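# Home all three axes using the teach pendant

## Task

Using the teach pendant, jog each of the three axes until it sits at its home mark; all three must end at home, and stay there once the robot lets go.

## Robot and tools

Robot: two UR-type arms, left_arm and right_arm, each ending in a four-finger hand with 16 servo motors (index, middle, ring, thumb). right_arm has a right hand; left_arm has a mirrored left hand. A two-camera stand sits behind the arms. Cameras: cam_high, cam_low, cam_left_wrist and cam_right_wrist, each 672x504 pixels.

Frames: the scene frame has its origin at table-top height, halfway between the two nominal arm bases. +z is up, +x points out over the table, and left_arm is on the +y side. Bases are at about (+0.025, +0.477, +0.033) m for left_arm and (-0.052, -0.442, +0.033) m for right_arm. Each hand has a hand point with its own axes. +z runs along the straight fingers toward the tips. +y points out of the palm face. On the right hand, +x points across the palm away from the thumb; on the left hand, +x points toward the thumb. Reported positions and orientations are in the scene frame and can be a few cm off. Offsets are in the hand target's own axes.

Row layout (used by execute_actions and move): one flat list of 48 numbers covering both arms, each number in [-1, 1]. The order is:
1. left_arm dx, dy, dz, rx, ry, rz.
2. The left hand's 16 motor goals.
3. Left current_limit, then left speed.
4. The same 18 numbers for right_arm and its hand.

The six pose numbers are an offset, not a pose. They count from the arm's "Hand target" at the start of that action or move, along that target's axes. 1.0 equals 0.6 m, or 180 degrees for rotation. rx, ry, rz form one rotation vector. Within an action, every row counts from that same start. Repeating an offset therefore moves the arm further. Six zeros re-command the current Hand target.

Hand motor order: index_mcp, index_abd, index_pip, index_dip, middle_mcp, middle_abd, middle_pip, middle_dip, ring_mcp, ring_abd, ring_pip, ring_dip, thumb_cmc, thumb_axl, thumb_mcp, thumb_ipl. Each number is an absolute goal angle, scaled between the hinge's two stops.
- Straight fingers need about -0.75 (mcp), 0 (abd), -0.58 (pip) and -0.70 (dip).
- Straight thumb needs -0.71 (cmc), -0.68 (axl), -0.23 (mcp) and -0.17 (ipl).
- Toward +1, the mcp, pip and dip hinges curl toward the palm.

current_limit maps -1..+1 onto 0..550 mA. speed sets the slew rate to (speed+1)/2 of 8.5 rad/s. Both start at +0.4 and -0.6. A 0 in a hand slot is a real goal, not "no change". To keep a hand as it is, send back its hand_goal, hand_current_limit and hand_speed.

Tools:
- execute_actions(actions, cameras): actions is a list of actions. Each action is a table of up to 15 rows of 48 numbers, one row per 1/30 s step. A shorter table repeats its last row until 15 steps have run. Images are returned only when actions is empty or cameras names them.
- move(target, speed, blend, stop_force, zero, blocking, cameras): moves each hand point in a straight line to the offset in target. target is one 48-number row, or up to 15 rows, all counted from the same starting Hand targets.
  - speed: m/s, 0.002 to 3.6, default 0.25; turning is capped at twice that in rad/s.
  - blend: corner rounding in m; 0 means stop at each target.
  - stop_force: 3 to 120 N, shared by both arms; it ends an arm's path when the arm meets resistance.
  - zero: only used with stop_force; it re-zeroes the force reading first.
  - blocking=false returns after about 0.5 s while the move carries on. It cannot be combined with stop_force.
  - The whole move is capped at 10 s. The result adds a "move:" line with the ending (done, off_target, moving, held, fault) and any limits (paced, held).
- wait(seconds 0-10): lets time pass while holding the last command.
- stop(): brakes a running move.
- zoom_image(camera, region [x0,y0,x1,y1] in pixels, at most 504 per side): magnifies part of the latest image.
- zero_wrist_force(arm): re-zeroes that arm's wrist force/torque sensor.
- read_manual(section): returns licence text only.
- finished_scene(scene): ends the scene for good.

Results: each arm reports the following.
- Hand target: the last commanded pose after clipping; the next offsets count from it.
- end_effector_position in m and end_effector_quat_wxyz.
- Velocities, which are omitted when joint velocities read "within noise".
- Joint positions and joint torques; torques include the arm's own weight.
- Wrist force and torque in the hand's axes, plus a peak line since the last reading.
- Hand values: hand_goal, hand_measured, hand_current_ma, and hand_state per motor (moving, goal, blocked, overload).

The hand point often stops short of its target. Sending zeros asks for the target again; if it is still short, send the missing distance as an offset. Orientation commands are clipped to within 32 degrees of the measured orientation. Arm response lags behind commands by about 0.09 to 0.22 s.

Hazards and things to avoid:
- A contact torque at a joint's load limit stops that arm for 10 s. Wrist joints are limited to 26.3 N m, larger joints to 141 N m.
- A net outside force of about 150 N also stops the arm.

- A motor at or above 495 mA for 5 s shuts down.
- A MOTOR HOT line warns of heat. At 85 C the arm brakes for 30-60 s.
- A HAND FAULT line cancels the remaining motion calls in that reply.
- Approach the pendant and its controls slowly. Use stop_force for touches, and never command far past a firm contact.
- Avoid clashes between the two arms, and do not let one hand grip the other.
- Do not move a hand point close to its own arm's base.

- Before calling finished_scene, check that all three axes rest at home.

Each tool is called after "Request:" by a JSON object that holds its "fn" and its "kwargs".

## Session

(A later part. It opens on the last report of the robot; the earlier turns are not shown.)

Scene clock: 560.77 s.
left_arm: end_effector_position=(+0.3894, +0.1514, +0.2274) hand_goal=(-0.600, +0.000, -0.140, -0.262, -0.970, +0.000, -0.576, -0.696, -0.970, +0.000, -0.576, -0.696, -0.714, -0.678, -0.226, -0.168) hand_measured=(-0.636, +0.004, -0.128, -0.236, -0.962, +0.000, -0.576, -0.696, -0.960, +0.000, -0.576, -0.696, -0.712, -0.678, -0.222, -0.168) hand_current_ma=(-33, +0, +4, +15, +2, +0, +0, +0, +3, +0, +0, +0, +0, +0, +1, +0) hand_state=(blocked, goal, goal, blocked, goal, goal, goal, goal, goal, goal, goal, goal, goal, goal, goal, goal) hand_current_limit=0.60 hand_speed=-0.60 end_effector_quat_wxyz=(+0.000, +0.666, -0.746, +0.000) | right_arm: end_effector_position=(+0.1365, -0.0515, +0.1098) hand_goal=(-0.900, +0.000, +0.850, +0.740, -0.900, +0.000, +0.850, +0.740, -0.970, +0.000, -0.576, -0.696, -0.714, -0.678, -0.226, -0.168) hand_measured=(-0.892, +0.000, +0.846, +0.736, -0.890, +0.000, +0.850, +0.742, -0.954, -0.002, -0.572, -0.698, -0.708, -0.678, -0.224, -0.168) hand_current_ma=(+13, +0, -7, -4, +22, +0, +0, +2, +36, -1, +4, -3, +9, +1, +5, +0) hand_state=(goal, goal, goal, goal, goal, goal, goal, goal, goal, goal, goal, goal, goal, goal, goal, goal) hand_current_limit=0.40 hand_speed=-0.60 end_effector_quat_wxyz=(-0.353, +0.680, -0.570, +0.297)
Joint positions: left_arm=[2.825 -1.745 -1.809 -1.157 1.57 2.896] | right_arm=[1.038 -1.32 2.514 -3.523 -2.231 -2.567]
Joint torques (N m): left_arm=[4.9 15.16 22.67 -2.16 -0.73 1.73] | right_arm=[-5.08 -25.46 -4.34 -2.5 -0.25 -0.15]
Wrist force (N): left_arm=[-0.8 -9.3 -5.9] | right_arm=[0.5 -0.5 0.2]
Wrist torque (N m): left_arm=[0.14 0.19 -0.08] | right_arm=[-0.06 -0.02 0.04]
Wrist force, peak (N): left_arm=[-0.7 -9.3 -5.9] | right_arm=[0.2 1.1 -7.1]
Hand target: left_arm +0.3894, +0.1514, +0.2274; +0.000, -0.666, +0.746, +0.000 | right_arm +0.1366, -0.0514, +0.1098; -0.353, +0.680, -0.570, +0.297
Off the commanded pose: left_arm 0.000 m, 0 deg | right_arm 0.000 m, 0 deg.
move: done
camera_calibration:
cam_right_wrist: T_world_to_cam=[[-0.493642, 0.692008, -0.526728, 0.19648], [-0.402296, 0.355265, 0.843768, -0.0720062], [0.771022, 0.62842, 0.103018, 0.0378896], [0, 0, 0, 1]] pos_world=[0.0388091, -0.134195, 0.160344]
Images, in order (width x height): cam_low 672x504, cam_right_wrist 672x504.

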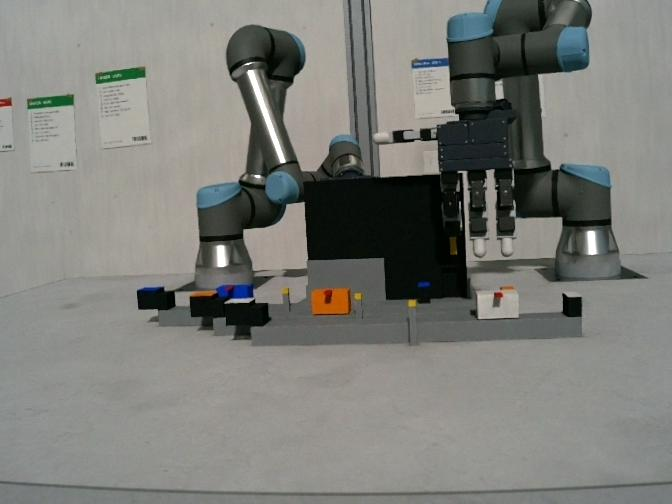

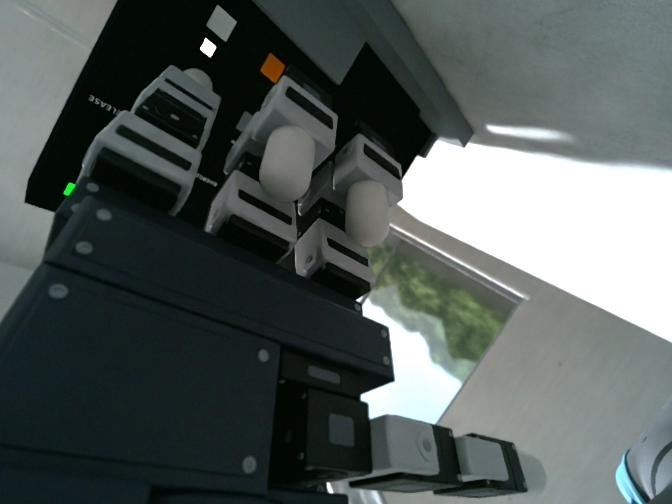

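Request:
{"fn": "move", "kwargs": {"target": [0,0,0,0,0,0,-0.6,0,-0.139,-0.261,-0.97,0,-0.576,-0.696,-0.97,0,-0.576,-0.696,-0.714,-0.678,-0.226,-0.168,0.6,-0.6,0.00493,-0.016,0.02287,0,0,0,-0.9,0,0.85,0.74,-0.9,0,0.85,0.74,-0.97,0,-0.576,-0.696,-0.714,-0.678,-0.226,-0.168,0.4,-0.6], "speed": 0.01, "stop_force": 6, "cameras": ["cam_low"]}}

Request:
{"fn": "zoom_image", "kwargs": {"camera": "cam_low", "region": [390, 230, 600, 360]}}

Request:
{"fn": "wait", "kwargs": {"seconds": 2.5, "cameras": ["cam_low"]}}

Request:
{"fn": "zoom_image", "kwargs": {"camera": "cam_low", "region": [390, 230, 600, 360]}}

Request:
{"fn": "move", "kwargs": {"target": [0,0,0,0,0,0,-0.6,0,-0.139,-0.261,-0.97,0,-0.576,-0.696,-0.97,0,-0.576,-0.696,-0.714,-0.678,-0.226,-0.168,0.6,-0.6,-0.00174,0.00565,-0.00807,0,0,0,-0.9,0,0.85,0.74,-0.9,0,0.85,0.74,-0.97,0,-0.576,-0.696,-0.714,-0.678,-0.226,-0.168,0.4,-0.6], "speed": 0.03, "cameras": ["cam_low","cam_high"]}}

Request:
{"fn": "zoom_image", "kwargs": {"camera": "cam_low", "region": [390, 230, 600, 360]}}

Scene clock: 570.57 s.
left_arm: end_effector_position=(+0.3894, +0.1514, +0.2274) hand_goal=(-0.600, +0.000, -0.140, -0.262, -0.970, +0.000, -0.576, -0.696, -0.970, +0.000, -0.576, -0.696, -0.714, -0.678, -0.226, -0.168) hand_measured=(-0.636, +0.004, -0.128, -0.236, -0.962, +0.000, -0.576, -0.696, -0.960, +0.000, -0.576, -0.696, -0.712, -0.678, -0.222, -0.168) hand_current_ma=(-33, +0, +4, +15, +2, +0, +0, +0, +3, +0, +0, +0, +0, +0, +1, +0) hand_state=(blocked, goal, goal, blocked, goal, goal, goal, goal, goal, goal, goal, goal, goal, goal, goal, goal) hand_current_limit=0.60 hand_speed=-0.60 end_effector_quat_wxyz=(+0.000, +0.666, -0.746, +0.000) | right_arm: end_effector_position=(+0.1425, -0.0514, +0.1098) hand_goal=(-0.900, +0.000, +0.850, +0.740, -0.900, +0.000, +0.850, +0.740, -0.970, +0.000, -0.576, -0.696, -0.714, -0.678, -0.226, -0.168) hand_measured=(-0.892, +0.000, +0.846, +0.736, -0.890, +0.000, +0.850, +0.742, -0.954, +0.000, -0.572, -0.698, -0.708, -0.678, -0.224, -0.168) hand_current_ma=(+13, +0, -7, -4, +22, +0, +0, +2, +36, +0, +4, -3, +9, +1, +5, +0) hand_state=(goal, goal, goal, goal, goal, goal, goal, goal, goal, goal, goal, goal, goal, goal, goal, goal) hand_current_limit=0.40 hand_speed=-0.60 end_effector_quat_wxyz=(-0.353, +0.680, -0.570, +0.297)
Joint positions: left_arm=[2.825 -1.745 -1.809 -1.157 1.57 2.896] | right_arm=[1.022 -1.315 2.51 -3.532 -2.22 -2.582]
Joint torques (N m): left_arm=[4.73 15.49 22.21 -2.41 -0.44 1.75] | right_arm=[6.2 -31.8 -0.81 -0.89 -2.2 2.25]
Wrist force (N): left_arm=[-1.4 -9.3 -4.9] | right_arm=[0.2 2.3 -6.4]
Wrist torque (N m): left_arm=[0.11 0.22 -0.10] | right_arm=[0.54 0.39 0.17]
Wrist force, peak (N): left_arm=[-1.0 -9.5 -6.1] | right_arm=[0.5 3.9 -14.9]
Hand target: left_arm +0.3894, +0.1514, +0.2274; +0.000, -0.666, +0.746, +0.000 | right_arm +0.1425, -0.0514, +0.1098; -0.353, +0.680, -0.570, +0.297 (not the last commanded pose)
Off the commanded pose: left_arm 0.000 m, 0 deg | right_arm 0.011 m, 0 deg.
move: contact (right_arm)
Images, in order (width x height): cam_low 672x504.

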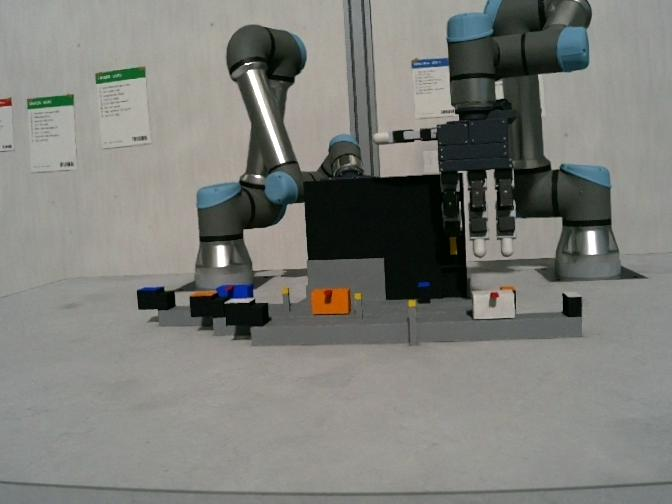

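Scaled by 2.400 from the camera's 672x504 image, which has a finer 960x720 frame.

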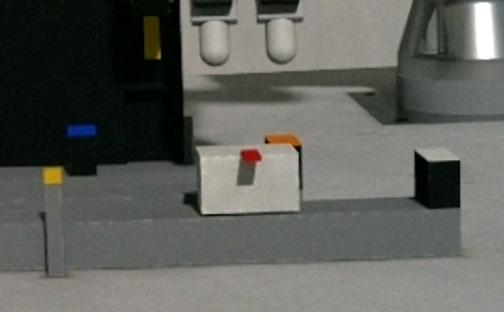

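Scene clock: 573.07 s.
left_arm: end_effector_position=(+0.3894, +0.1514, +0.2274) hand_goal=(-0.600, +0.000, -0.140, -0.262, -0.970, +0.000, -0.576, -0.696, -0.970, +0.000, -0.576, -0.696, -0.714, -0.678, -0.226, -0.168) hand_measured=(-0.636, +0.004, -0.128, -0.236, -0.962, +0.000, -0.576, -0.696, -0.960, +0.000, -0.576, -0.696, -0.712, -0.678, -0.222, -0.168) hand_current_ma=(-33, +0, +4, +15, +2, +0, +0, +0, +3, +0, +0, +0, +0, +0, +1, +0) hand_state=(blocked, goal, goal, blocked, goal, goal, goal, goal, goal, goal, goal, goal, goal, goal, goal, goal) hand_current_limit=0.60 hand_speed=-0.60 end_effector_quat_wxyz=(+0.000, +0.666, -0.746, +0.000) | right_arm: end_effector_position=(+0.1425, -0.0514, +0.1098) hand_goal=(-0.900, +0.000, +0.850, +0.740, -0.900, +0.000, +0.850, +0.740, -0.970, +0.000, -0.576, -0.696, -0.714, -0.678, -0.226, -0.168) hand_measured=(-0.892, +0.000, +0.846, +0.736, -0.890, +0.000, +0.850, +0.742, -0.954, +0.000, -0.572, -0.698, -0.708, -0.678, -0.224, -0.168) hand_current_ma=(+13, +0, -7, -4, +22, +0, +0, +2, +36, +0, +4, -3, +9, +1, +5, +0) hand_state=(goal, goal, goal, goal, goal, goal, goal, goal, goal, goal, goal, goal, goal, goal, goal, goal) hand_current_limit=0.40 hand_speed=-0.60 end_effector_quat_wxyz=(-0.353, +0.680, -0.570, +0.297)
Joint positions: left_arm=[2.825 -1.745 -1.809 -1.157 1.57 2.896] | right_arm=[1.022 -1.315 2.51 -3.532 -2.22 -2.582]
Joint torques (N m): left_arm=[5.62 15.16 23.11 -2.04 -0.43 1.79] | right_arm=[6.17 -31.62 -0.68 -0.77 -2.24 2.22]
Wrist force (N): left_arm=[-1.3 -8.8 -4.4] | right_arm=[0.0 2.8 -5.7]
Wrist torque (N m): left_arm=[0.18 0.20 -0.10] | right_arm=[0.52 0.38 0.17]
Wrist force, peak (N): left_arm=[-0.5 -9.5 -6.2] | right_arm=[0.4 1.3 -7.1]
Hand target: left_arm +0.3894, +0.1514, +0.2274; +0.000, -0.666, +0.746, +0.000 | right_arm +0.1425, -0.0514, +0.1098; -0.353, +0.680, -0.570, +0.297 (not the last commanded pose)
Off the commanded pose: left_arm 0.000 m, 0 deg | right_arm 0.011 m, 0 deg.
wait: 2.50 s; at rest by 0.17 s
Images, in order (width x height): cam_low 672x504.

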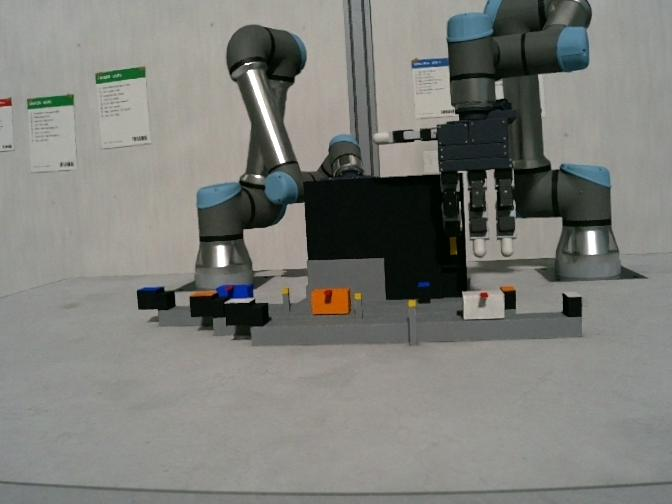

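Scaled by 2.400 from the camera's 672x504 image, which has a finer 960x720 frame.

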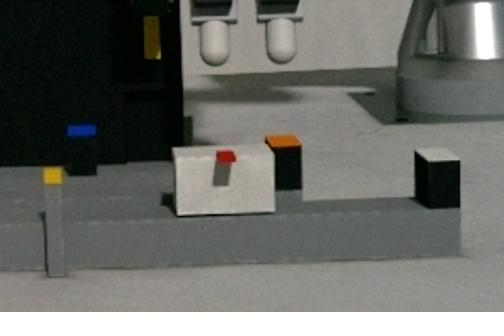

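Scene clock: 573.77 s.
left_arm: end_effector_position=(+0.3894, +0.1514, +0.2274) hand_goal=(-0.600, +0.000, -0.140, -0.262, -0.970, +0.000, -0.576, -0.696, -0.970, +0.000, -0.576, -0.696, -0.714, -0.678, -0.226, -0.168) hand_measured=(-0.636, +0.004, -0.128, -0.236, -0.962, +0.000, -0.576, -0.696, -0.960, +0.000, -0.576, -0.696, -0.712, -0.678, -0.222, -0.168) hand_current_ma=(-33, +0, +4, +15, +2, +0, +0, +0, +3, +0, +0, +0, +0, +0, +1, +0) hand_state=(blocked, goal, goal, blocked, goal, goal, goal, goal, goal, goal, goal, goal, goal, goal, goal, goal) hand_current_limit=0.60 hand_speed=-0.60 end_effector_quat_wxyz=(+0.000, +0.666, -0.746, +0.000) | right_arm: end_effector_position=(+0.1364, -0.0515, +0.1098) hand_goal=(-0.900, +0.000, +0.850, +0.740, -0.900, +0.000, +0.850, +0.740, -0.970, +0.000, -0.576, -0.696, -0.714, -0.678, -0.226, -0.168) hand_measured=(-0.892, +0.000, +0.846, +0.736, -0.890, +0.000, +0.850, +0.742, -0.954, +0.000, -0.572, -0.698, -0.708, -0.678, -0.224, -0.168) hand_current_ma=(+13, +0, -7, -4, +22, +0, +0, +2, +36, +0, +4, -3, +9, +1, +5, +0) hand_state=(goal, goal, goal, goal, goal, goal, goal, goal, goal, goal, goal, goal, goal, goal, goal, goal) hand_current_limit=0.40 hand_speed=-0.60 end_effector_quat_wxyz=(-0.353, +0.680, -0.570, +0.297)
Joint positions: left_arm=[2.825 -1.745 -1.809 -1.157 1.57 2.896] | right_arm=[1.038 -1.32 2.514 -3.522 -2.231 -2.567]
Joint torques (N m): left_arm=[4.97 14.59 22.97 -2.14 -0.33 1.79] | right_arm=[-5.32 -25.62 -4.98 -2.33 -0.29 -0.15]
Wrist force (N): left_arm=[-0.7 -9.2 -5.8] | right_arm=[0.3 -0.2 0.1]
Wrist torque (N m): left_arm=[0.15 0.16 -0.07] | right_arm=[-0.03 0.00 0.04]
Wrist force, peak (N): left_arm=[-1.0 -9.7 -5.8] | right_arm=[0.1 1.5 -6.7]
Hand target: left_arm +0.3894, +0.1514, +0.2274; +0.000, -0.666, +0.746, +0.000 | right_arm +0.1365, -0.0514, +0.1098; -0.353, +0.680, -0.570, +0.297
Off the commanded pose: left_arm 0.000 m, 0 deg | right_arm 0.000 m, 0 deg.
move: done
Images, in order (width x height): cam_high 672x504, cam_low 672x504.

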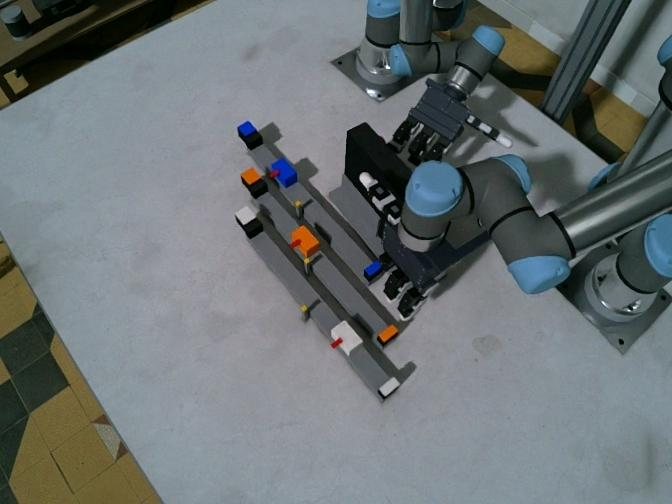

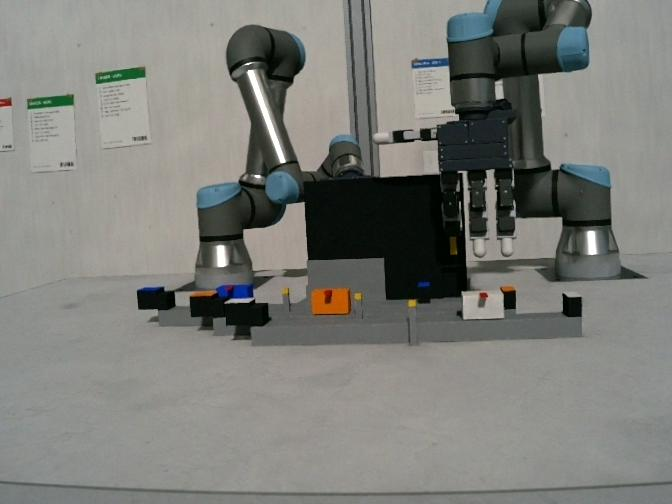

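Scaled by 2.400 from the camera's 672x504 image, which has a finer 960x720 frame.

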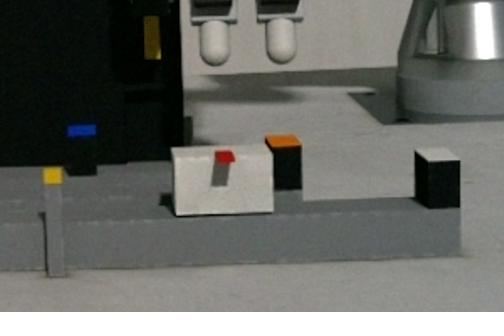

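Request:
{"fn": "move", "kwargs": {"target": [0,0,0,0,0,0,-0.6,0,-0.139,-0.261,-0.97,0,-0.576,-0.696,-0.97,0,-0.576,-0.696,-0.714,-0.678,-0.226,-0.168,0.6,-0.6,0.00493,-0.016,0.02287,0,0,0,-0.9,0,0.85,0.74,-0.9,0,0.85,0.74,-0.97,0,-0.576,-0.696,-0.714,-0.678,-0.226,-0.168,0.4,-0.6], "speed": 0.01, "stop_force": 6}}

Request:
{"fn": "wait", "kwargs": {"seconds": 10}}

Request:
{"fn": "wait", "kwargs": {"seconds": 4.8}}

Request:
{"fn": "move", "kwargs": {"target": [0,0,0,0,0,0,-0.6,0,-0.139,-0.261,-0.97,0,-0.576,-0.696,-0.97,0,-0.576,-0.696,-0.714,-0.678,-0.226,-0.168,0.6,-0.6,-0.00174,0.00565,-0.00807,0,0,0,-0.9,0,0.85,0.74,-0.9,0,0.85,0.74,-0.97,0,-0.576,-0.696,-0.714,-0.678,-0.226,-0.168,0.4,-0.6], "speed": 0.03, "cameras": ["cam_low","cam_high","cam_left_wrist","cam_right_wrist"]}}

Request:
{"fn": "zoom_image", "kwargs": {"camera": "cam_low", "region": [390, 230, 600, 360]}}

Request:
{"fn": "zoom_image", "kwargs": {"camera": "cam_high", "region": [260, 270, 360, 370]}}

Scene clock: 580.07 s.
left_arm: end_effector_position=(+0.3894, +0.1514, +0.2274) hand_goal=(-0.600, +0.000, -0.140, -0.262, -0.970, +0.000, -0.576, -0.696, -0.970, +0.000, -0.576, -0.696, -0.714, -0.678, -0.226, -0.168) hand_measured=(-0.636, +0.004, -0.128, -0.236, -0.962, +0.000, -0.576, -0.696, -0.960, +0.000, -0.576, -0.696, -0.712, -0.678, -0.222, -0.168) hand_current_ma=(-33, +0, +4, +15, +2, +0, +0, +0, +3, +0, +0, +0, +0, +0, +1, +0) hand_state=(blocked, goal, goal, blocked, goal, goal, goal, goal, goal, goal, goal, goal, goal, goal, goal, goal) hand_current_limit=0.60 hand_speed=-0.60 end_effector_quat_wxyz=(+0.000, +0.666, -0.746, +0.000) | right_arm: end_effector_position=(+0.1425, -0.0514, +0.1098) hand_goal=(-0.900, +0.000, +0.850, +0.740, -0.900, +0.000, +0.850, +0.740, -0.970, +0.000, -0.576, -0.696, -0.714, -0.678, -0.226, -0.168) hand_measured=(-0.892, +0.000, +0.846, +0.736, -0.890, +0.000, +0.850, +0.742, -0.954, +0.000, -0.572, -0.698, -0.708, -0.678, -0.224, -0.168) hand_current_ma=(+13, +0, -7, -4, +22, +0, +0, +2, +36, +0, +4, -3, +9, +1, +5, +0) hand_state=(goal, goal, goal, goal, goal, goal, goal, goal, goal, goal, goal, goal, goal, goal, goal, goal) hand_current_limit=0.40 hand_speed=-0.60 end_effector_quat_wxyz=(-0.353, +0.680, -0.570, +0.297)
Joint positions: left_arm=[2.825 -1.745 -1.809 -1.157 1.57 2.896] | right_arm=[1.022 -1.315 2.51 -3.532 -2.22 -2.582]
Joint torques (N m): left_arm=[4.41 15.51 21.78 -2.14 0.07 1.64] | right_arm=[5.39 -31.89 0.55 -1.06 -2.02 2.23]
Wrist force (N): left_arm=[-0.8 -9.0 -5.6] | right_arm=[0.3 1.2 -6.4]
Wrist torque (N m): left_arm=[0.16 0.18 -0.08] | right_arm=[0.46 0.39 0.14]
Wrist force, peak (N): left_arm=[-1.0 -9.3 -6.3] | right_arm=[-0.2 4.5 -14.2]
Hand target: left_arm +0.3894, +0.1514, +0.2274; +0.000, -0.666, +0.746, +0.000 | right_arm +0.1425, -0.0514, +0.1098; -0.353, +0.680, -0.570, +0.297 (not the last commanded pose)
Off the commanded pose: left_arm 0.000 m, 0 deg | right_arm 0.011 m, 0 deg.
move: contact (right_arm)

Scene clock: 590.07 s.
left_arm: end_effector_position=(+0.3894, +0.1514, +0.2274) hand_goal=(-0.600, +0.000, -0.140, -0.262, -0.970, +0.000, -0.576, -0.696, -0.970, +0.000, -0.576, -0.696, -0.714, -0.678, -0.226, -0.168) hand_measured=(-0.636, +0.004, -0.128, -0.236, -0.962, +0.000, -0.576, -0.696, -0.960, +0.000, -0.576, -0.696, -0.712, -0.678, -0.222, -0.168) hand_current_ma=(-33, +0, +4, +15, +2, +0, +0, +0, +3, +0, +0, +0, +0, +0, +1, +0) hand_state=(blocked, goal, goal, blocked, goal, goal, goal, goal, goal, goal, goal, goal, goal, goal, goal, goal) hand_current_limit=0.60 hand_speed=-0.60 end_effector_quat_wxyz=(+0.000, +0.666, -0.746, +0.000) | right_arm: end_effector_position=(+0.1425, -0.0514, +0.1098) hand_goal=(-0.900, +0.000, +0.850, +0.740, -0.900, +0.000, +0.850, +0.740, -0.970, +0.000, -0.576, -0.696, -0.714, -0.678, -0.226, -0.168) hand_measured=(-0.892, +0.000, +0.846, +0.736, -0.890, +0.000, +0.850, +0.742, -0.954, +0.000, -0.572, -0.698, -0.708, -0.678, -0.224, -0.168) hand_current_ma=(+13, +0, -7, -4, +22, +0, +0, +2, +36, +0, +4, -3, +9, +1, +5, +0) hand_state=(goal, goal, goal, goal, goal, goal, goal, goal, goal, goal, goal, goal, goal, goal, goal, goal) hand_current_limit=0.40 hand_speed=-0.60 end_effector_quat_wxyz=(-0.353, +0.680, -0.570, +0.297)
Joint positions: left_arm=[2.825 -1.745 -1.809 -1.157 1.57 2.896] | right_arm=[1.022 -1.315 2.51 -3.532 -2.22 -2.582]
Joint torques (N m): left_arm=[4.65 15.82 21.71 -1.93 0.52 1.47] | right_arm=[5.87 -32.02 -0.6 -0.87 -2.24 2.27]
Wrist force (N): left_arm=[-1.1 -9.3 -4.5] | right_arm=[0.0 2.6 -5.8]
Wrist torque (N m): left_arm=[0.13 0.18 -0.07] | right_arm=[0.51 0.38 0.16]
Wrist force, peak (N): left_arm=[-0.7 -9.4 -6.3] | right_arm=[0.4 1.2 -6.9]
Hand target: left_arm +0.3894, +0.1514, +0.2274; +0.000, -0.666, +0.746, +0.000 | right_arm +0.1425, -0.0514, +0.1098; -0.353, +0.680, -0.570, +0.297 (not the last commanded pose)
Off the commanded pose: left_arm 0.000 m, 0 deg | right_arm 0.011 m, 0 deg.
wait: 10.00 s; at rest by 0.17 s

Scene clock: 594.87 s.
left_arm: end_effector_position=(+0.3894, +0.1514, +0.2274) hand_goal=(-0.600, +0.000, -0.140, -0.262, -0.970, +0.000, -0.576, -0.696, -0.970, +0.000, -0.576, -0.696, -0.714, -0.678, -0.226, -0.168) hand_measured=(-0.636, +0.004, -0.128, -0.236, -0.962, +0.000, -0.576, -0.696, -0.960, +0.000, -0.576, -0.696, -0.712, -0.678, -0.222, -0.168) hand_current_ma=(-33, +0, +4, +15, +2, +0, +0, +0, +3, +0, +0, +0, +0, +0, +1, +0) hand_state=(blocked, goal, goal, blocked, goal, goal, goal, goal, goal, goal, goal, goal, goal, goal, goal, goal) hand_current_limit=0.60 hand_speed=-0.60 end_effector_quat_wxyz=(+0.000, +0.666, -0.746, +0.000) | right_arm: end_effector_position=(+0.1425, -0.0514, +0.1098) hand_goal=(-0.900, +0.000, +0.850, +0.740, -0.900, +0.000, +0.850, +0.740, -0.970, +0.000, -0.576, -0.696, -0.714, -0.678, -0.226, -0.168) hand_measured=(-0.892, +0.000, +0.846, +0.736, -0.890, +0.000, +0.850, +0.742, -0.954, +0.000, -0.572, -0.698, -0.708, -0.678, -0.224, -0.168) hand_current_ma=(+13, +0, -7, -4, +22, +0, +0, +2, +36, +0, +4, -3, +9, +1, +5, +0) hand_state=(goal, goal, goal, goal, goal, goal, goal, goal, goal, goal, goal, goal, goal, goal, goal, goal) hand_current_limit=0.40 hand_speed=-0.60 end_effector_quat_wxyz=(-0.353, +0.680, -0.570, +0.297)
Joint positions: left_arm=[2.825 -1.745 -1.809 -1.157 1.57 2.896] | right_arm=[1.022 -1.315 2.51 -3.532 -2.22 -2.582]
Joint torques (N m): left_arm=[4.85 15.88 21.72 -1.92 0.76 1.39] | right_arm=[6.23 -33.05 -0.13 -0.91 -2.2 2.14]
Wrist force (N): left_arm=[-1.1 -8.8 -4.6] | right_arm=[0.0 2.6 -5.7]
Wrist torque (N m): left_arm=[0.20 0.16 -0.08] | right_arm=[0.50 0.37 0.16]
Wrist force, peak (N): left_arm=[-0.8 -9.6 -6.1] | right_arm=[0.4 1.1 -6.8]
Hand target: left_arm +0.3894, +0.1514, +0.2274; +0.000, -0.666, +0.746, +0.000 | right_arm +0.1425, -0.0514, +0.1098; -0.353, +0.680, -0.570, +0.297 (not the last commanded pose)
Off the commanded pose: left_arm 0.000 m, 0 deg | right_arm 0.011 m, 0 deg.
wait: 4.80 s; at rest by 0.17 s

Scene clock: 595.57 s.
left_arm: end_effector_position=(+0.3894, +0.1514, +0.2274) hand_goal=(-0.600, +0.000, -0.140, -0.262, -0.970, +0.000, -0.576, -0.696, -0.970, +0.000, -0.576, -0.696, -0.714, -0.678, -0.226, -0.168) hand_measured=(-0.636, +0.004, -0.128, -0.236, -0.962, +0.000, -0.576, -0.696, -0.960, +0.000, -0.576, -0.696, -0.712, -0.678, -0.222, -0.168) hand_current_ma=(-33, +0, +4, +15, +2, +0, +0, +0, +3, +0, +0, +0, +0, +0, +1, +0) hand_state=(blocked, goal, goal, blocked, goal, goal, goal, goal, goal, goal, goal, goal, goal, goal, goal, goal) hand_current_limit=0.60 hand_speed=-0.60 end_effector_quat_wxyz=(+0.000, +0.666, -0.746, +0.000) | right_arm: end_effector_position=(+0.1364, -0.0515, +0.1098) hand_goal=(-0.900, +0.000, +0.850, +0.740, -0.900, +0.000, +0.850, +0.740, -0.970, +0.000, -0.576, -0.696, -0.714, -0.678, -0.226, -0.168) hand_measured=(-0.892, +0.000, +0.846, +0.736, -0.890, +0.000, +0.850, +0.742, -0.954, +0.000, -0.572, -0.698, -0.708, -0.678, -0.224, -0.168) hand_current_ma=(+13, +0, -7, -4, +22, +0, +0, +2, +36, +0, +4, -3, +9, +1, +5, +0) hand_state=(goal, goal, goal, goal, goal, goal, goal, goal, goal, goal, goal, goal, goal, goal, goal, goal) hand_current_limit=0.40 hand_speed=-0.60 end_effector_quat_wxyz=(-0.353, +0.680, -0.570, +0.297)
Joint positions: left_arm=[2.825 -1.745 -1.809 -1.157 1.57 2.896] | right_arm=[1.038 -1.32 2.514 -3.522 -2.231 -2.567]
Joint torques (N m): left_arm=[4.27 16.13 21.36 -1.91 0.88 1.2] | right_arm=[-4.67 -26.39 -4.3 -2.42 -0.15 -0.01]
Wrist force (N): left_arm=[-1.1 -9.1 -6.0] | right_arm=[0.5 -0.3 0.1]
Wrist torque (N m): left_arm=[0.18 0.21 -0.10] | right_arm=[-0.03 -0.02 0.05]
Wrist force, peak (N): left_arm=[-1.0 -9.3 -6.1] | right_arm=[0.3 1.5 -6.2]
Hand target: left_arm +0.3894, +0.1514, +0.2274; +0.000, -0.666, +0.746, +0.000 | right_arm +0.1365, -0.0514, +0.1098; -0.353, +0.680, -0.570, +0.297
Off the commanded pose: left_arm 0.000 m, 0 deg | right_arm 0.000 m, 0 deg.
move: done
camera_calibration:
cam_left_wrist: T_world_to_cam=[[0.7439, 0.66824, 0.00822915, -0.422525], [0.45241, -0.51262, 0.729758, -0.312759], [0.491872, -0.539144, -0.683656, 0.164841], [0, 0, 0, 1]] pos_world=[0.374731, 0.210895, 0.344409]
cam_right_wrist: T_world_to_cam=[[-0.493642, 0.692008, -0.526728, 0.19643], [-0.402296, 0.355265, 0.843768, -0.0720464], [0.771022, 0.62842, 0.103018, 0.0379667], [0, 0, 0, 1]] pos_world=[0.0387091, -0.134195, 0.160344]

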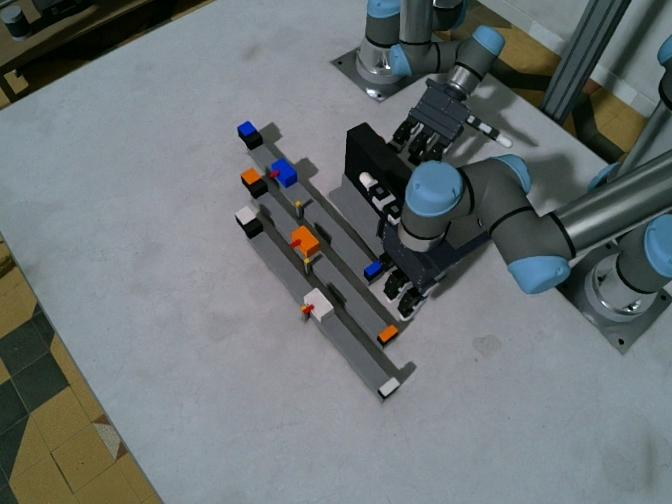

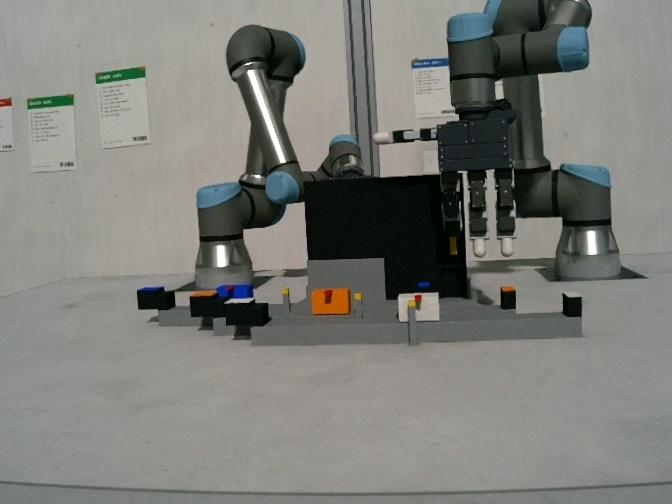

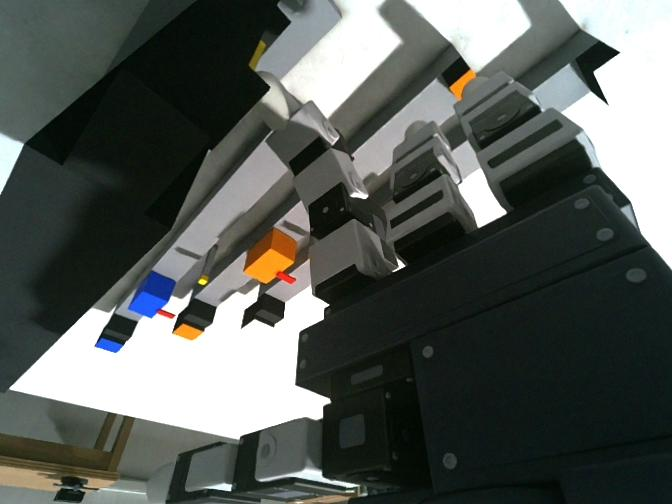

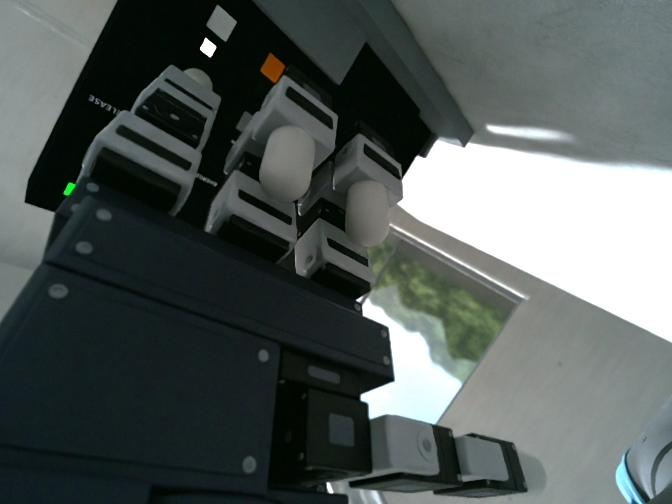

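Scaled by 2.400 from the camera's 672x504 image, which has a finer 960x720 frame.

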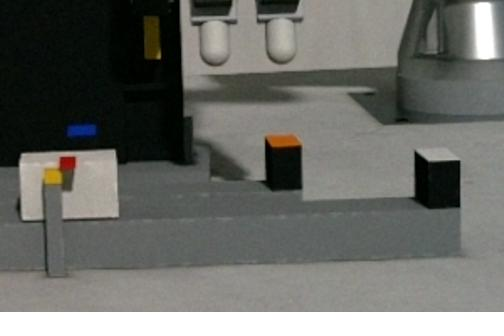

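Scaled by 5.040 from the camera's 672x504 image, which has a finer 960x720 frame.

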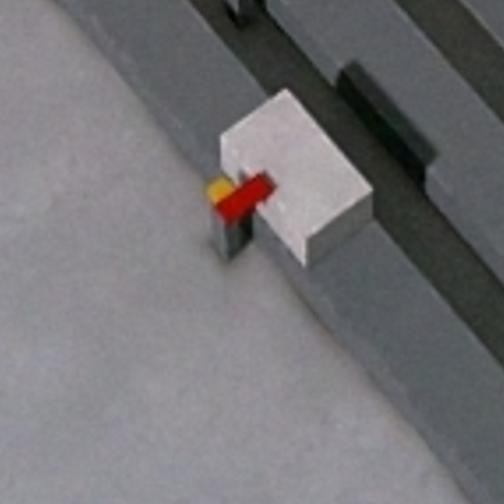

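Request:
{"fn": "move", "kwargs": {"target": [0,0,0,0,0,0,-0.6,0,-0.139,-0.261,-0.97,0,-0.576,-0.696,-0.97,0,-0.576,-0.696,-0.714,-0.678,-0.226,-0.168,0.6,-0.6,0.00493,-0.016,0.02287,0,0,0,-0.9,0,0.85,0.74,-0.9,0,0.85,0.74,-0.97,0,-0.576,-0.696,-0.714,-0.678,-0.226,-0.168,0.4,-0.6], "speed": 0.01, "stop_force": 6}}

Request:
{"fn": "wait", "kwargs": {"seconds": 0.2}}

Request:
{"fn": "move", "kwargs": {"target": [0,0,0,0,0,0,-0.6,0,-0.139,-0.261,-0.97,0,-0.576,-0.696,-0.97,0,-0.576,-0.696,-0.714,-0.678,-0.226,-0.168,0.6,-0.6,-0.00174,0.00565,-0.00807,0,0,0,-0.9,0,0.85,0.74,-0.9,0,0.85,0.74,-0.97,0,-0.576,-0.696,-0.714,-0.678,-0.226,-0.168,0.4,-0.6], "speed": 0.03, "cameras": ["cam_low","cam_high","cam_left_wrist"]}}

Request:
{"fn": "zoom_image", "kwargs": {"camera": "cam_low", "region": [370, 260, 450, 340]}}

Request:
{"fn": "zoom_image", "kwargs": {"camera": "cam_high", "region": [280, 280, 340, 340]}}

Request:
{"fn": "zoom_image", "kwargs": {"camera": "cam_left_wrist", "region": [80, 220, 340, 360]}}

Scene clock: 605.83 s.
left_arm: end_effector_position=(+0.3894, +0.1514, +0.2274) hand_goal=(-0.600, +0.000, -0.140, -0.262, -0.970, +0.000, -0.576, -0.696, -0.970, +0.000, -0.576, -0.696, -0.714, -0.678, -0.226, -0.168) hand_measured=(-0.636, +0.004, -0.128, -0.236, -0.962, +0.000, -0.576, -0.696, -0.960, +0.000, -0.576, -0.696, -0.712, -0.678, -0.222, -0.168) hand_current_ma=(-33, +0, +4, +15, +2, +0, +0, +0, +3, +0, +0, +0, +0, +0, +1, +0) hand_state=(blocked, goal, goal, blocked, goal, goal, goal, goal, goal, goal, goal, goal, goal, goal, goal, goal) hand_current_limit=0.60 hand_speed=-0.60 end_effector_quat_wxyz=(+0.000, +0.666, -0.746, +0.000) | right_arm: end_effector_position=(+0.1424, -0.0514, +0.1098) hand_goal=(-0.900, +0.000, +0.850, +0.740, -0.900, +0.000, +0.850, +0.740, -0.970, +0.000, -0.576, -0.696, -0.714, -0.678, -0.226, -0.168) hand_measured=(-0.892, +0.000, +0.846, +0.736, -0.890, +0.000, +0.850, +0.742, -0.954, +0.000, -0.572, -0.698, -0.708, -0.678, -0.224, -0.168) hand_current_ma=(+13, +0, -7, -4, +22, +0, +0, +2, +36, +0, +4, -2, +9, +1, +5, +0) hand_state=(goal, goal, goal, goal, goal, goal, goal, goal, goal, goal, goal, goal, goal, goal, goal, goal) hand_current_limit=0.40 hand_speed=-0.60 end_effector_quat_wxyz=(-0.353, +0.680, -0.570, +0.297)
Joint positions: left_arm=[2.825 -1.745 -1.809 -1.157 1.57 2.896] | right_arm=[1.023 -1.315 2.51 -3.532 -2.22 -2.581]
Joint torques (N m): left_arm=[3.85 15.85 21.33 -1.96 1.28 1.13] | right_arm=[5.6 -31.13 0.88 -0.54 -2.35 2.32]
Wrist force (N): left_arm=[-1.0 -9.2 -4.8] | right_arm=[-0.1 2.0 -5.3]
Wrist torque (N m): left_arm=[0.13 0.17 -0.07] | right_arm=[0.44 0.36 0.13]
Wrist force, peak (N): left_arm=[-0.7 -9.4 -6.1] | right_arm=[0.1 3.7 -11.3]
Hand target: left_arm +0.3894, +0.1514, +0.2274; +0.000, -0.666, +0.746, +0.000 | right_arm +0.1424, -0.0514, +0.1098; -0.353, +0.680, -0.570, +0.297 (not the last commanded pose)
Off the commanded pose: left_arm 0.000 m, 0 deg | right_arm 0.011 m, 0 deg.
move: contact (right_arm)

Scene clock: 606.03 s.
left_arm: end_effector_position=(+0.3894, +0.1514, +0.2274) hand_goal=(-0.600, +0.000, -0.140, -0.262, -0.970, +0.000, -0.576, -0.696, -0.970, +0.000, -0.576, -0.696, -0.714, -0.678, -0.226, -0.168) hand_measured=(-0.636, +0.004, -0.128, -0.236, -0.962, +0.000, -0.576, -0.696, -0.960, +0.000, -0.576, -0.696, -0.712, -0.678, -0.222, -0.168) hand_current_ma=(-33, +0, +4, +15, +2, +0, +0, +0, +3, +0, +0, +0, +0, +0, +1, +0) hand_state=(blocked, goal, goal, blocked, goal, goal, goal, goal, goal, goal, goal, goal, goal, goal, goal, goal) hand_current_limit=0.60 hand_speed=-0.60 end_effector_quat_wxyz=(+0.000, +0.666, -0.746, +0.000) | right_arm: end_effector_position=(+0.1424, -0.0514, +0.1098) hand_goal=(-0.900, +0.000, +0.850, +0.740, -0.900, +0.000, +0.850, +0.740, -0.970, +0.000, -0.576, -0.696, -0.714, -0.678, -0.226, -0.168) hand_measured=(-0.892, +0.000, +0.846, +0.736, -0.890, +0.000, +0.850, +0.742, -0.954, +0.000, -0.572, -0.698, -0.708, -0.678, -0.224, -0.168) hand_current_ma=(+13, +0, -7, -4, +22, +0, +0, +2, +36, +0, +4, -2, +9, +1, +5, +0) hand_state=(goal, goal, goal, goal, goal, goal, goal, goal, goal, goal, goal, goal, goal, goal, goal, goal) hand_current_limit=0.40 hand_speed=-0.60 end_effector_quat_wxyz=(-0.353, +0.680, -0.570, +0.297)
Joint positions: left_arm=[2.825 -1.745 -1.809 -1.157 1.57 2.896] | right_arm=[1.023 -1.315 2.51 -3.532 -2.22 -2.581]
Joint torques (N m): left_arm=[5.17 15.56 22.18 -2.02 1.15 1.16] | right_arm=[6.12 -32.91 0.63 -0.86 -2.16 2.43]
Wrist force (N): left_arm=[-1.2 -9.2 -5.1] | right_arm=[0.0 2.0 -5.3]
Wrist torque (N m): left_arm=[0.15 0.20 -0.09] | right_arm=[0.45 0.35 0.14]
Wrist force, peak (N): left_arm=[-0.9 -9.4 -5.8] | right_arm=[0.4 1.1 -6.0]
Hand target: left_arm +0.3894, +0.1514, +0.2274; +0.000, -0.666, +0.746, +0.000 | right_arm +0.1424, -0.0514, +0.1098; -0.353, +0.680, -0.570, +0.297 (not the last commanded pose)
Off the commanded pose: left_arm 0.000 m, 0 deg | right_arm 0.011 m, 0 deg.
wait: 0.20 s; at rest by 0.17 s

Scene clock: 606.73 s.
left_arm: end_effector_position=(+0.3894, +0.1514, +0.2274) hand_goal=(-0.600, +0.000, -0.140, -0.262, -0.970, +0.000, -0.576, -0.696, -0.970, +0.000, -0.576, -0.696, -0.714, -0.678, -0.226, -0.168) hand_measured=(-0.636, +0.004, -0.128, -0.236, -0.962, +0.000, -0.576, -0.696, -0.960, +0.000, -0.576, -0.696, -0.712, -0.678, -0.222, -0.168) hand_current_ma=(-33, +0, +4, +15, +2, +0, +0, +0, +3, +0, +0, +0, +0, +0, +1, +0) hand_state=(blocked, goal, goal, blocked, goal, goal, goal, goal, goal, goal, goal, goal, goal, goal, goal, goal) hand_current_limit=0.60 hand_speed=-0.60 end_effector_quat_wxyz=(+0.000, +0.666, -0.746, +0.000) | right_arm: end_effector_position=(+0.1363, -0.0515, +0.1098) hand_goal=(-0.900, +0.000, +0.850, +0.740, -0.900, +0.000, +0.850, +0.740, -0.970, +0.000, -0.576, -0.696, -0.714, -0.678, -0.226, -0.168) hand_measured=(-0.892, +0.000, +0.846, +0.736, -0.890, +0.000, +0.850, +0.742, -0.954, +0.000, -0.572, -0.698, -0.708, -0.678, -0.224, -0.168) hand_current_ma=(+13, +0, -7, -4, +22, +0, +0, +2, +36, +0, +4, -2, +9, +1, +5, +0) hand_state=(goal, goal, goal, goal, goal, goal, goal, goal, goal, goal, goal, goal, goal, goal, goal, goal) hand_current_limit=0.40 hand_speed=-0.60 end_effector_quat_wxyz=(-0.353, +0.680, -0.570, +0.297)
Joint positions: left_arm=[2.825 -1.745 -1.809 -1.157 1.57 2.896] | right_arm=[1.039 -1.32 2.514 -3.522 -2.231 -2.567]
Joint torques (N m): left_arm=[5.15 14.92 21.08 -2.02 1.16 1.24] | right_arm=[-5.48 -26.76 -4.81 -2.47 -0.23 -0.33]
Wrist force (N): left_arm=[-0.9 -9.4 -5.6] | right_arm=[0.6 -0.6 0.0]
Wrist torque (N m): left_arm=[0.13 0.18 -0.08] | right_arm=[-0.06 -0.02 0.05]
Wrist force, peak (N): left_arm=[-0.7 -9.3 -6.0] | right_arm=[0.6 0.9 -6.1]
Hand target: left_arm +0.3894, +0.1514, +0.2274; +0.000, -0.666, +0.746, +0.000 | right_arm +0.1364, -0.0514, +0.1098; -0.353, +0.680, -0.570, +0.297
Off the commanded pose: left_arm 0.000 m, 0 deg | right_arm 0.000 m, 0 deg.
move: done
camera_calibration:
cam_left_wrist: T_world_to_cam=[[0.7439, 0.66824, 0.00822915, -0.422525], [0.45241, -0.51262, 0.729758, -0.312759], [0.491872, -0.539144, -0.683656, 0.164841], [0, 0, 0, 1]] pos_world=[0.374731, 0.210895, 0.344409]
Images, in order (width x height): cam_high 672x504, cam_low 672x504, cam_left_wrist 672x504.

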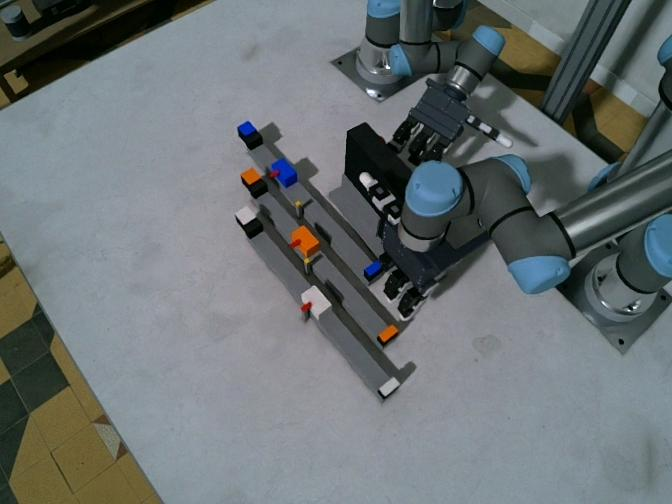

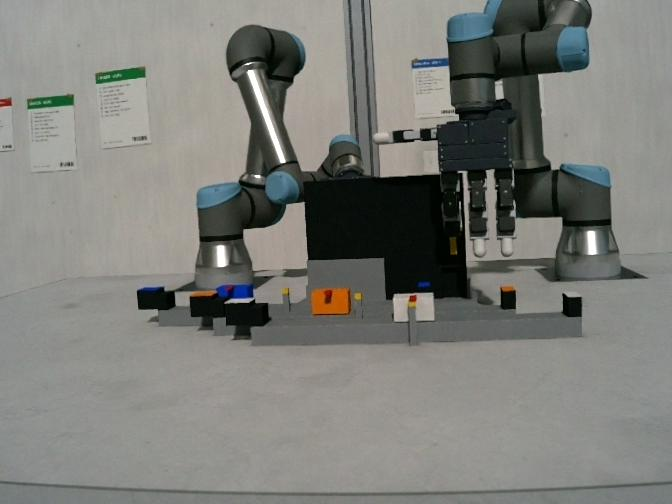

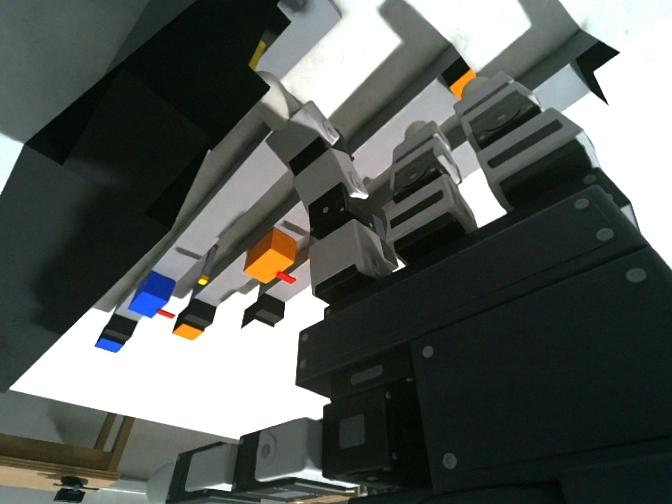

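Scaled by 6.300 from the camera's 672x504 image, which has a finer 960x720 frame.

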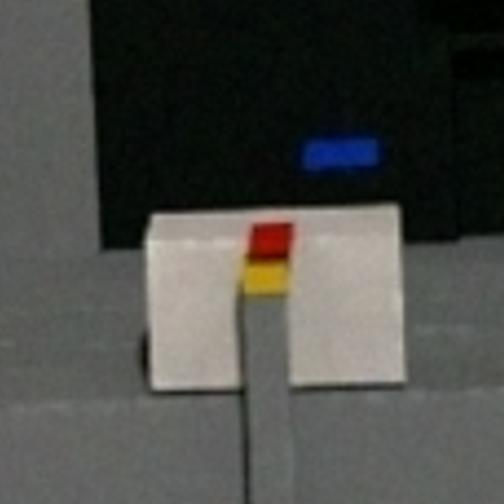

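Scaled by 8.400 from the camera's 672x504 image, which has a finer 960x720 frame.

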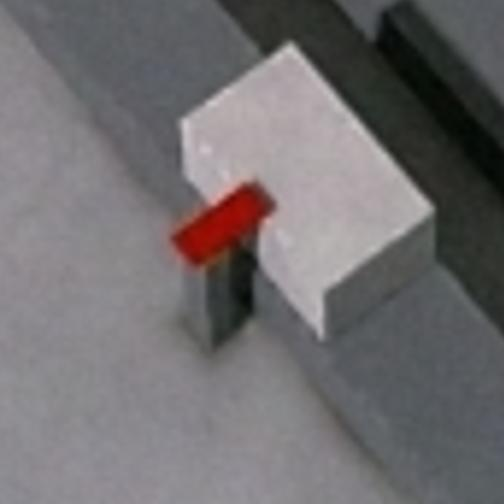

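Scaled by 1.938 from the camera's 672x504 image, which has a finer 960x720 frame.

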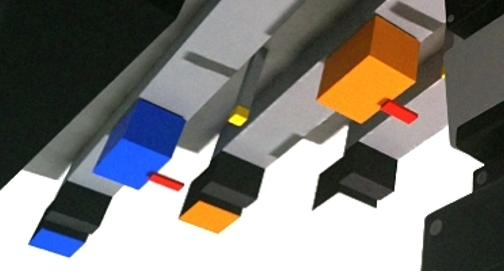

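Request:
{"fn": "move", "kwargs": {"target": [0,0,0,0,0,0,-0.6,0,-0.139,-0.261,-0.97,0,-0.576,-0.696,-0.97,0,-0.576,-0.696,-0.714,-0.678,-0.226,-0.168,0.6,-0.6,-0.0720,0.0589,0.0409,0,0,0,-0.9,0,0.85,0.74,-0.9,0,0.85,0.74,-0.97,0,-0.576,-0.696,-0.714,-0.678,-0.226,-0.168,0.4,-0.6], "speed": 0.1, "cameras": ["cam_right_wrist"]}}

Request:
{"fn": "zoom_image", "kwargs": {"camera": "cam_right_wrist", "region": [0, 0, 340, 240]}}

Scene clock: 614.10 s.
left_arm: end_effector_position=(+0.3894, +0.1514, +0.2274) hand_goal=(-0.600, +0.000, -0.140, -0.262, -0.970, +0.000, -0.576, -0.696, -0.970, +0.000, -0.576, -0.696, -0.714, -0.678, -0.226, -0.168) hand_measured=(-0.636, +0.004, -0.128, -0.236, -0.962, +0.000, -0.576, -0.696, -0.960, +0.000, -0.576, -0.696, -0.712, -0.678, -0.222, -0.168) hand_current_ma=(-33, +0, +4, +15, +2, +0, +0, +0, +3, +0, +0, +0, +0, +0, +1, +0) hand_state=(blocked, goal, goal, blocked, goal, goal, goal, goal, goal, goal, goal, goal, goal, goal, goal, goal) hand_current_limit=0.60 hand_speed=-0.60 end_effector_quat_wxyz=(+0.000, +0.666, -0.746, +0.000) | right_arm: end_effector_position=(+0.1287, -0.0089, +0.0668) hand_goal=(-0.900, +0.000, +0.850, +0.740, -0.900, +0.000, +0.850, +0.740, -0.970, +0.000, -0.576, -0.696, -0.714, -0.678, -0.226, -0.168) hand_measured=(-0.892, +0.000, +0.846, +0.736, -0.890, +0.000, +0.850, +0.742, -0.954, +0.000, -0.572, -0.698, -0.708, -0.678, -0.224, -0.168) hand_current_ma=(+13, +0, -7, -4, +22, +0, +0, +2, +36, +0, +4, -2, +9, +1, +5, +0) hand_state=(goal, goal, goal, goal, goal, goal, goal, goal, goal, goal, goal, goal, goal, goal, goal, goal) hand_current_limit=0.40 hand_speed=-0.60 end_effector_quat_wxyz=(-0.353, +0.680, -0.570, +0.297)
Joint positions: left_arm=[2.825 -1.745 -1.809 -1.157 1.57 2.896] | right_arm=[1.118 -1.129 2.419 -3.569 -2.284 -2.49]
Joint torques (N m): left_arm=[4.54 15.88 20.96 -1.92 1.43 1.04] | right_arm=[-5.73 -23.36 -0.19 -0.8 0.14 -2.04]
Wrist force (N): left_arm=[-1.0 -9.3 -5.1] | right_arm=[0.5 -0.5 0.3]
Wrist torque (N m): left_arm=[0.12 0.18 -0.07] | right_arm=[-0.10 -0.02 0.14]
Wrist force, peak (N): left_arm=[-1.0 -9.5 -5.9] | right_arm=[1.1 -1.1 -0.2]
Hand target: left_arm +0.3894, +0.1514, +0.2274; +0.000, -0.666, +0.746, +0.000 | right_arm +0.1287, -0.0090, +0.0667; -0.353, +0.680, -0.570, +0.297
Off the commanded pose: left_arm 0.000 m, 0 deg | right_arm 0.000 m, 0 deg.
move: done
camera_calibration:
cam_right_wrist: T_world_to_cam=[[-0.493635, 0.692075, -0.526647, 0.140566], [-0.402413, 0.355072, 0.843794, -0.053978], [0.770966, 0.628456, 0.103224, 0.0216068], [0, 0, 0, 1]] pos_world=[0.0310089, -0.0916951, 0.117345]
Images, in order (width x height): cam_right_wrist 672x504.

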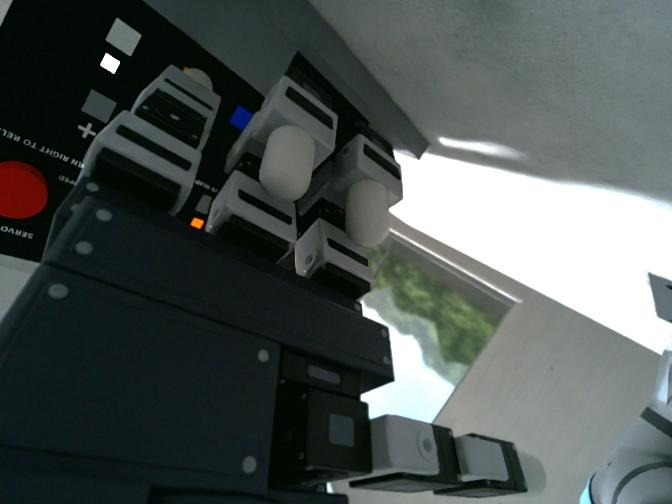

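Scaled by 1.482 from the camera's 672x504 image, which has a finer 960x720 frame.

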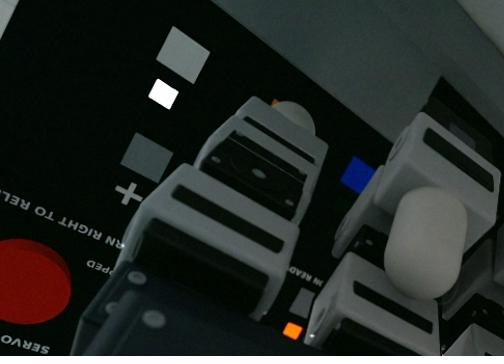

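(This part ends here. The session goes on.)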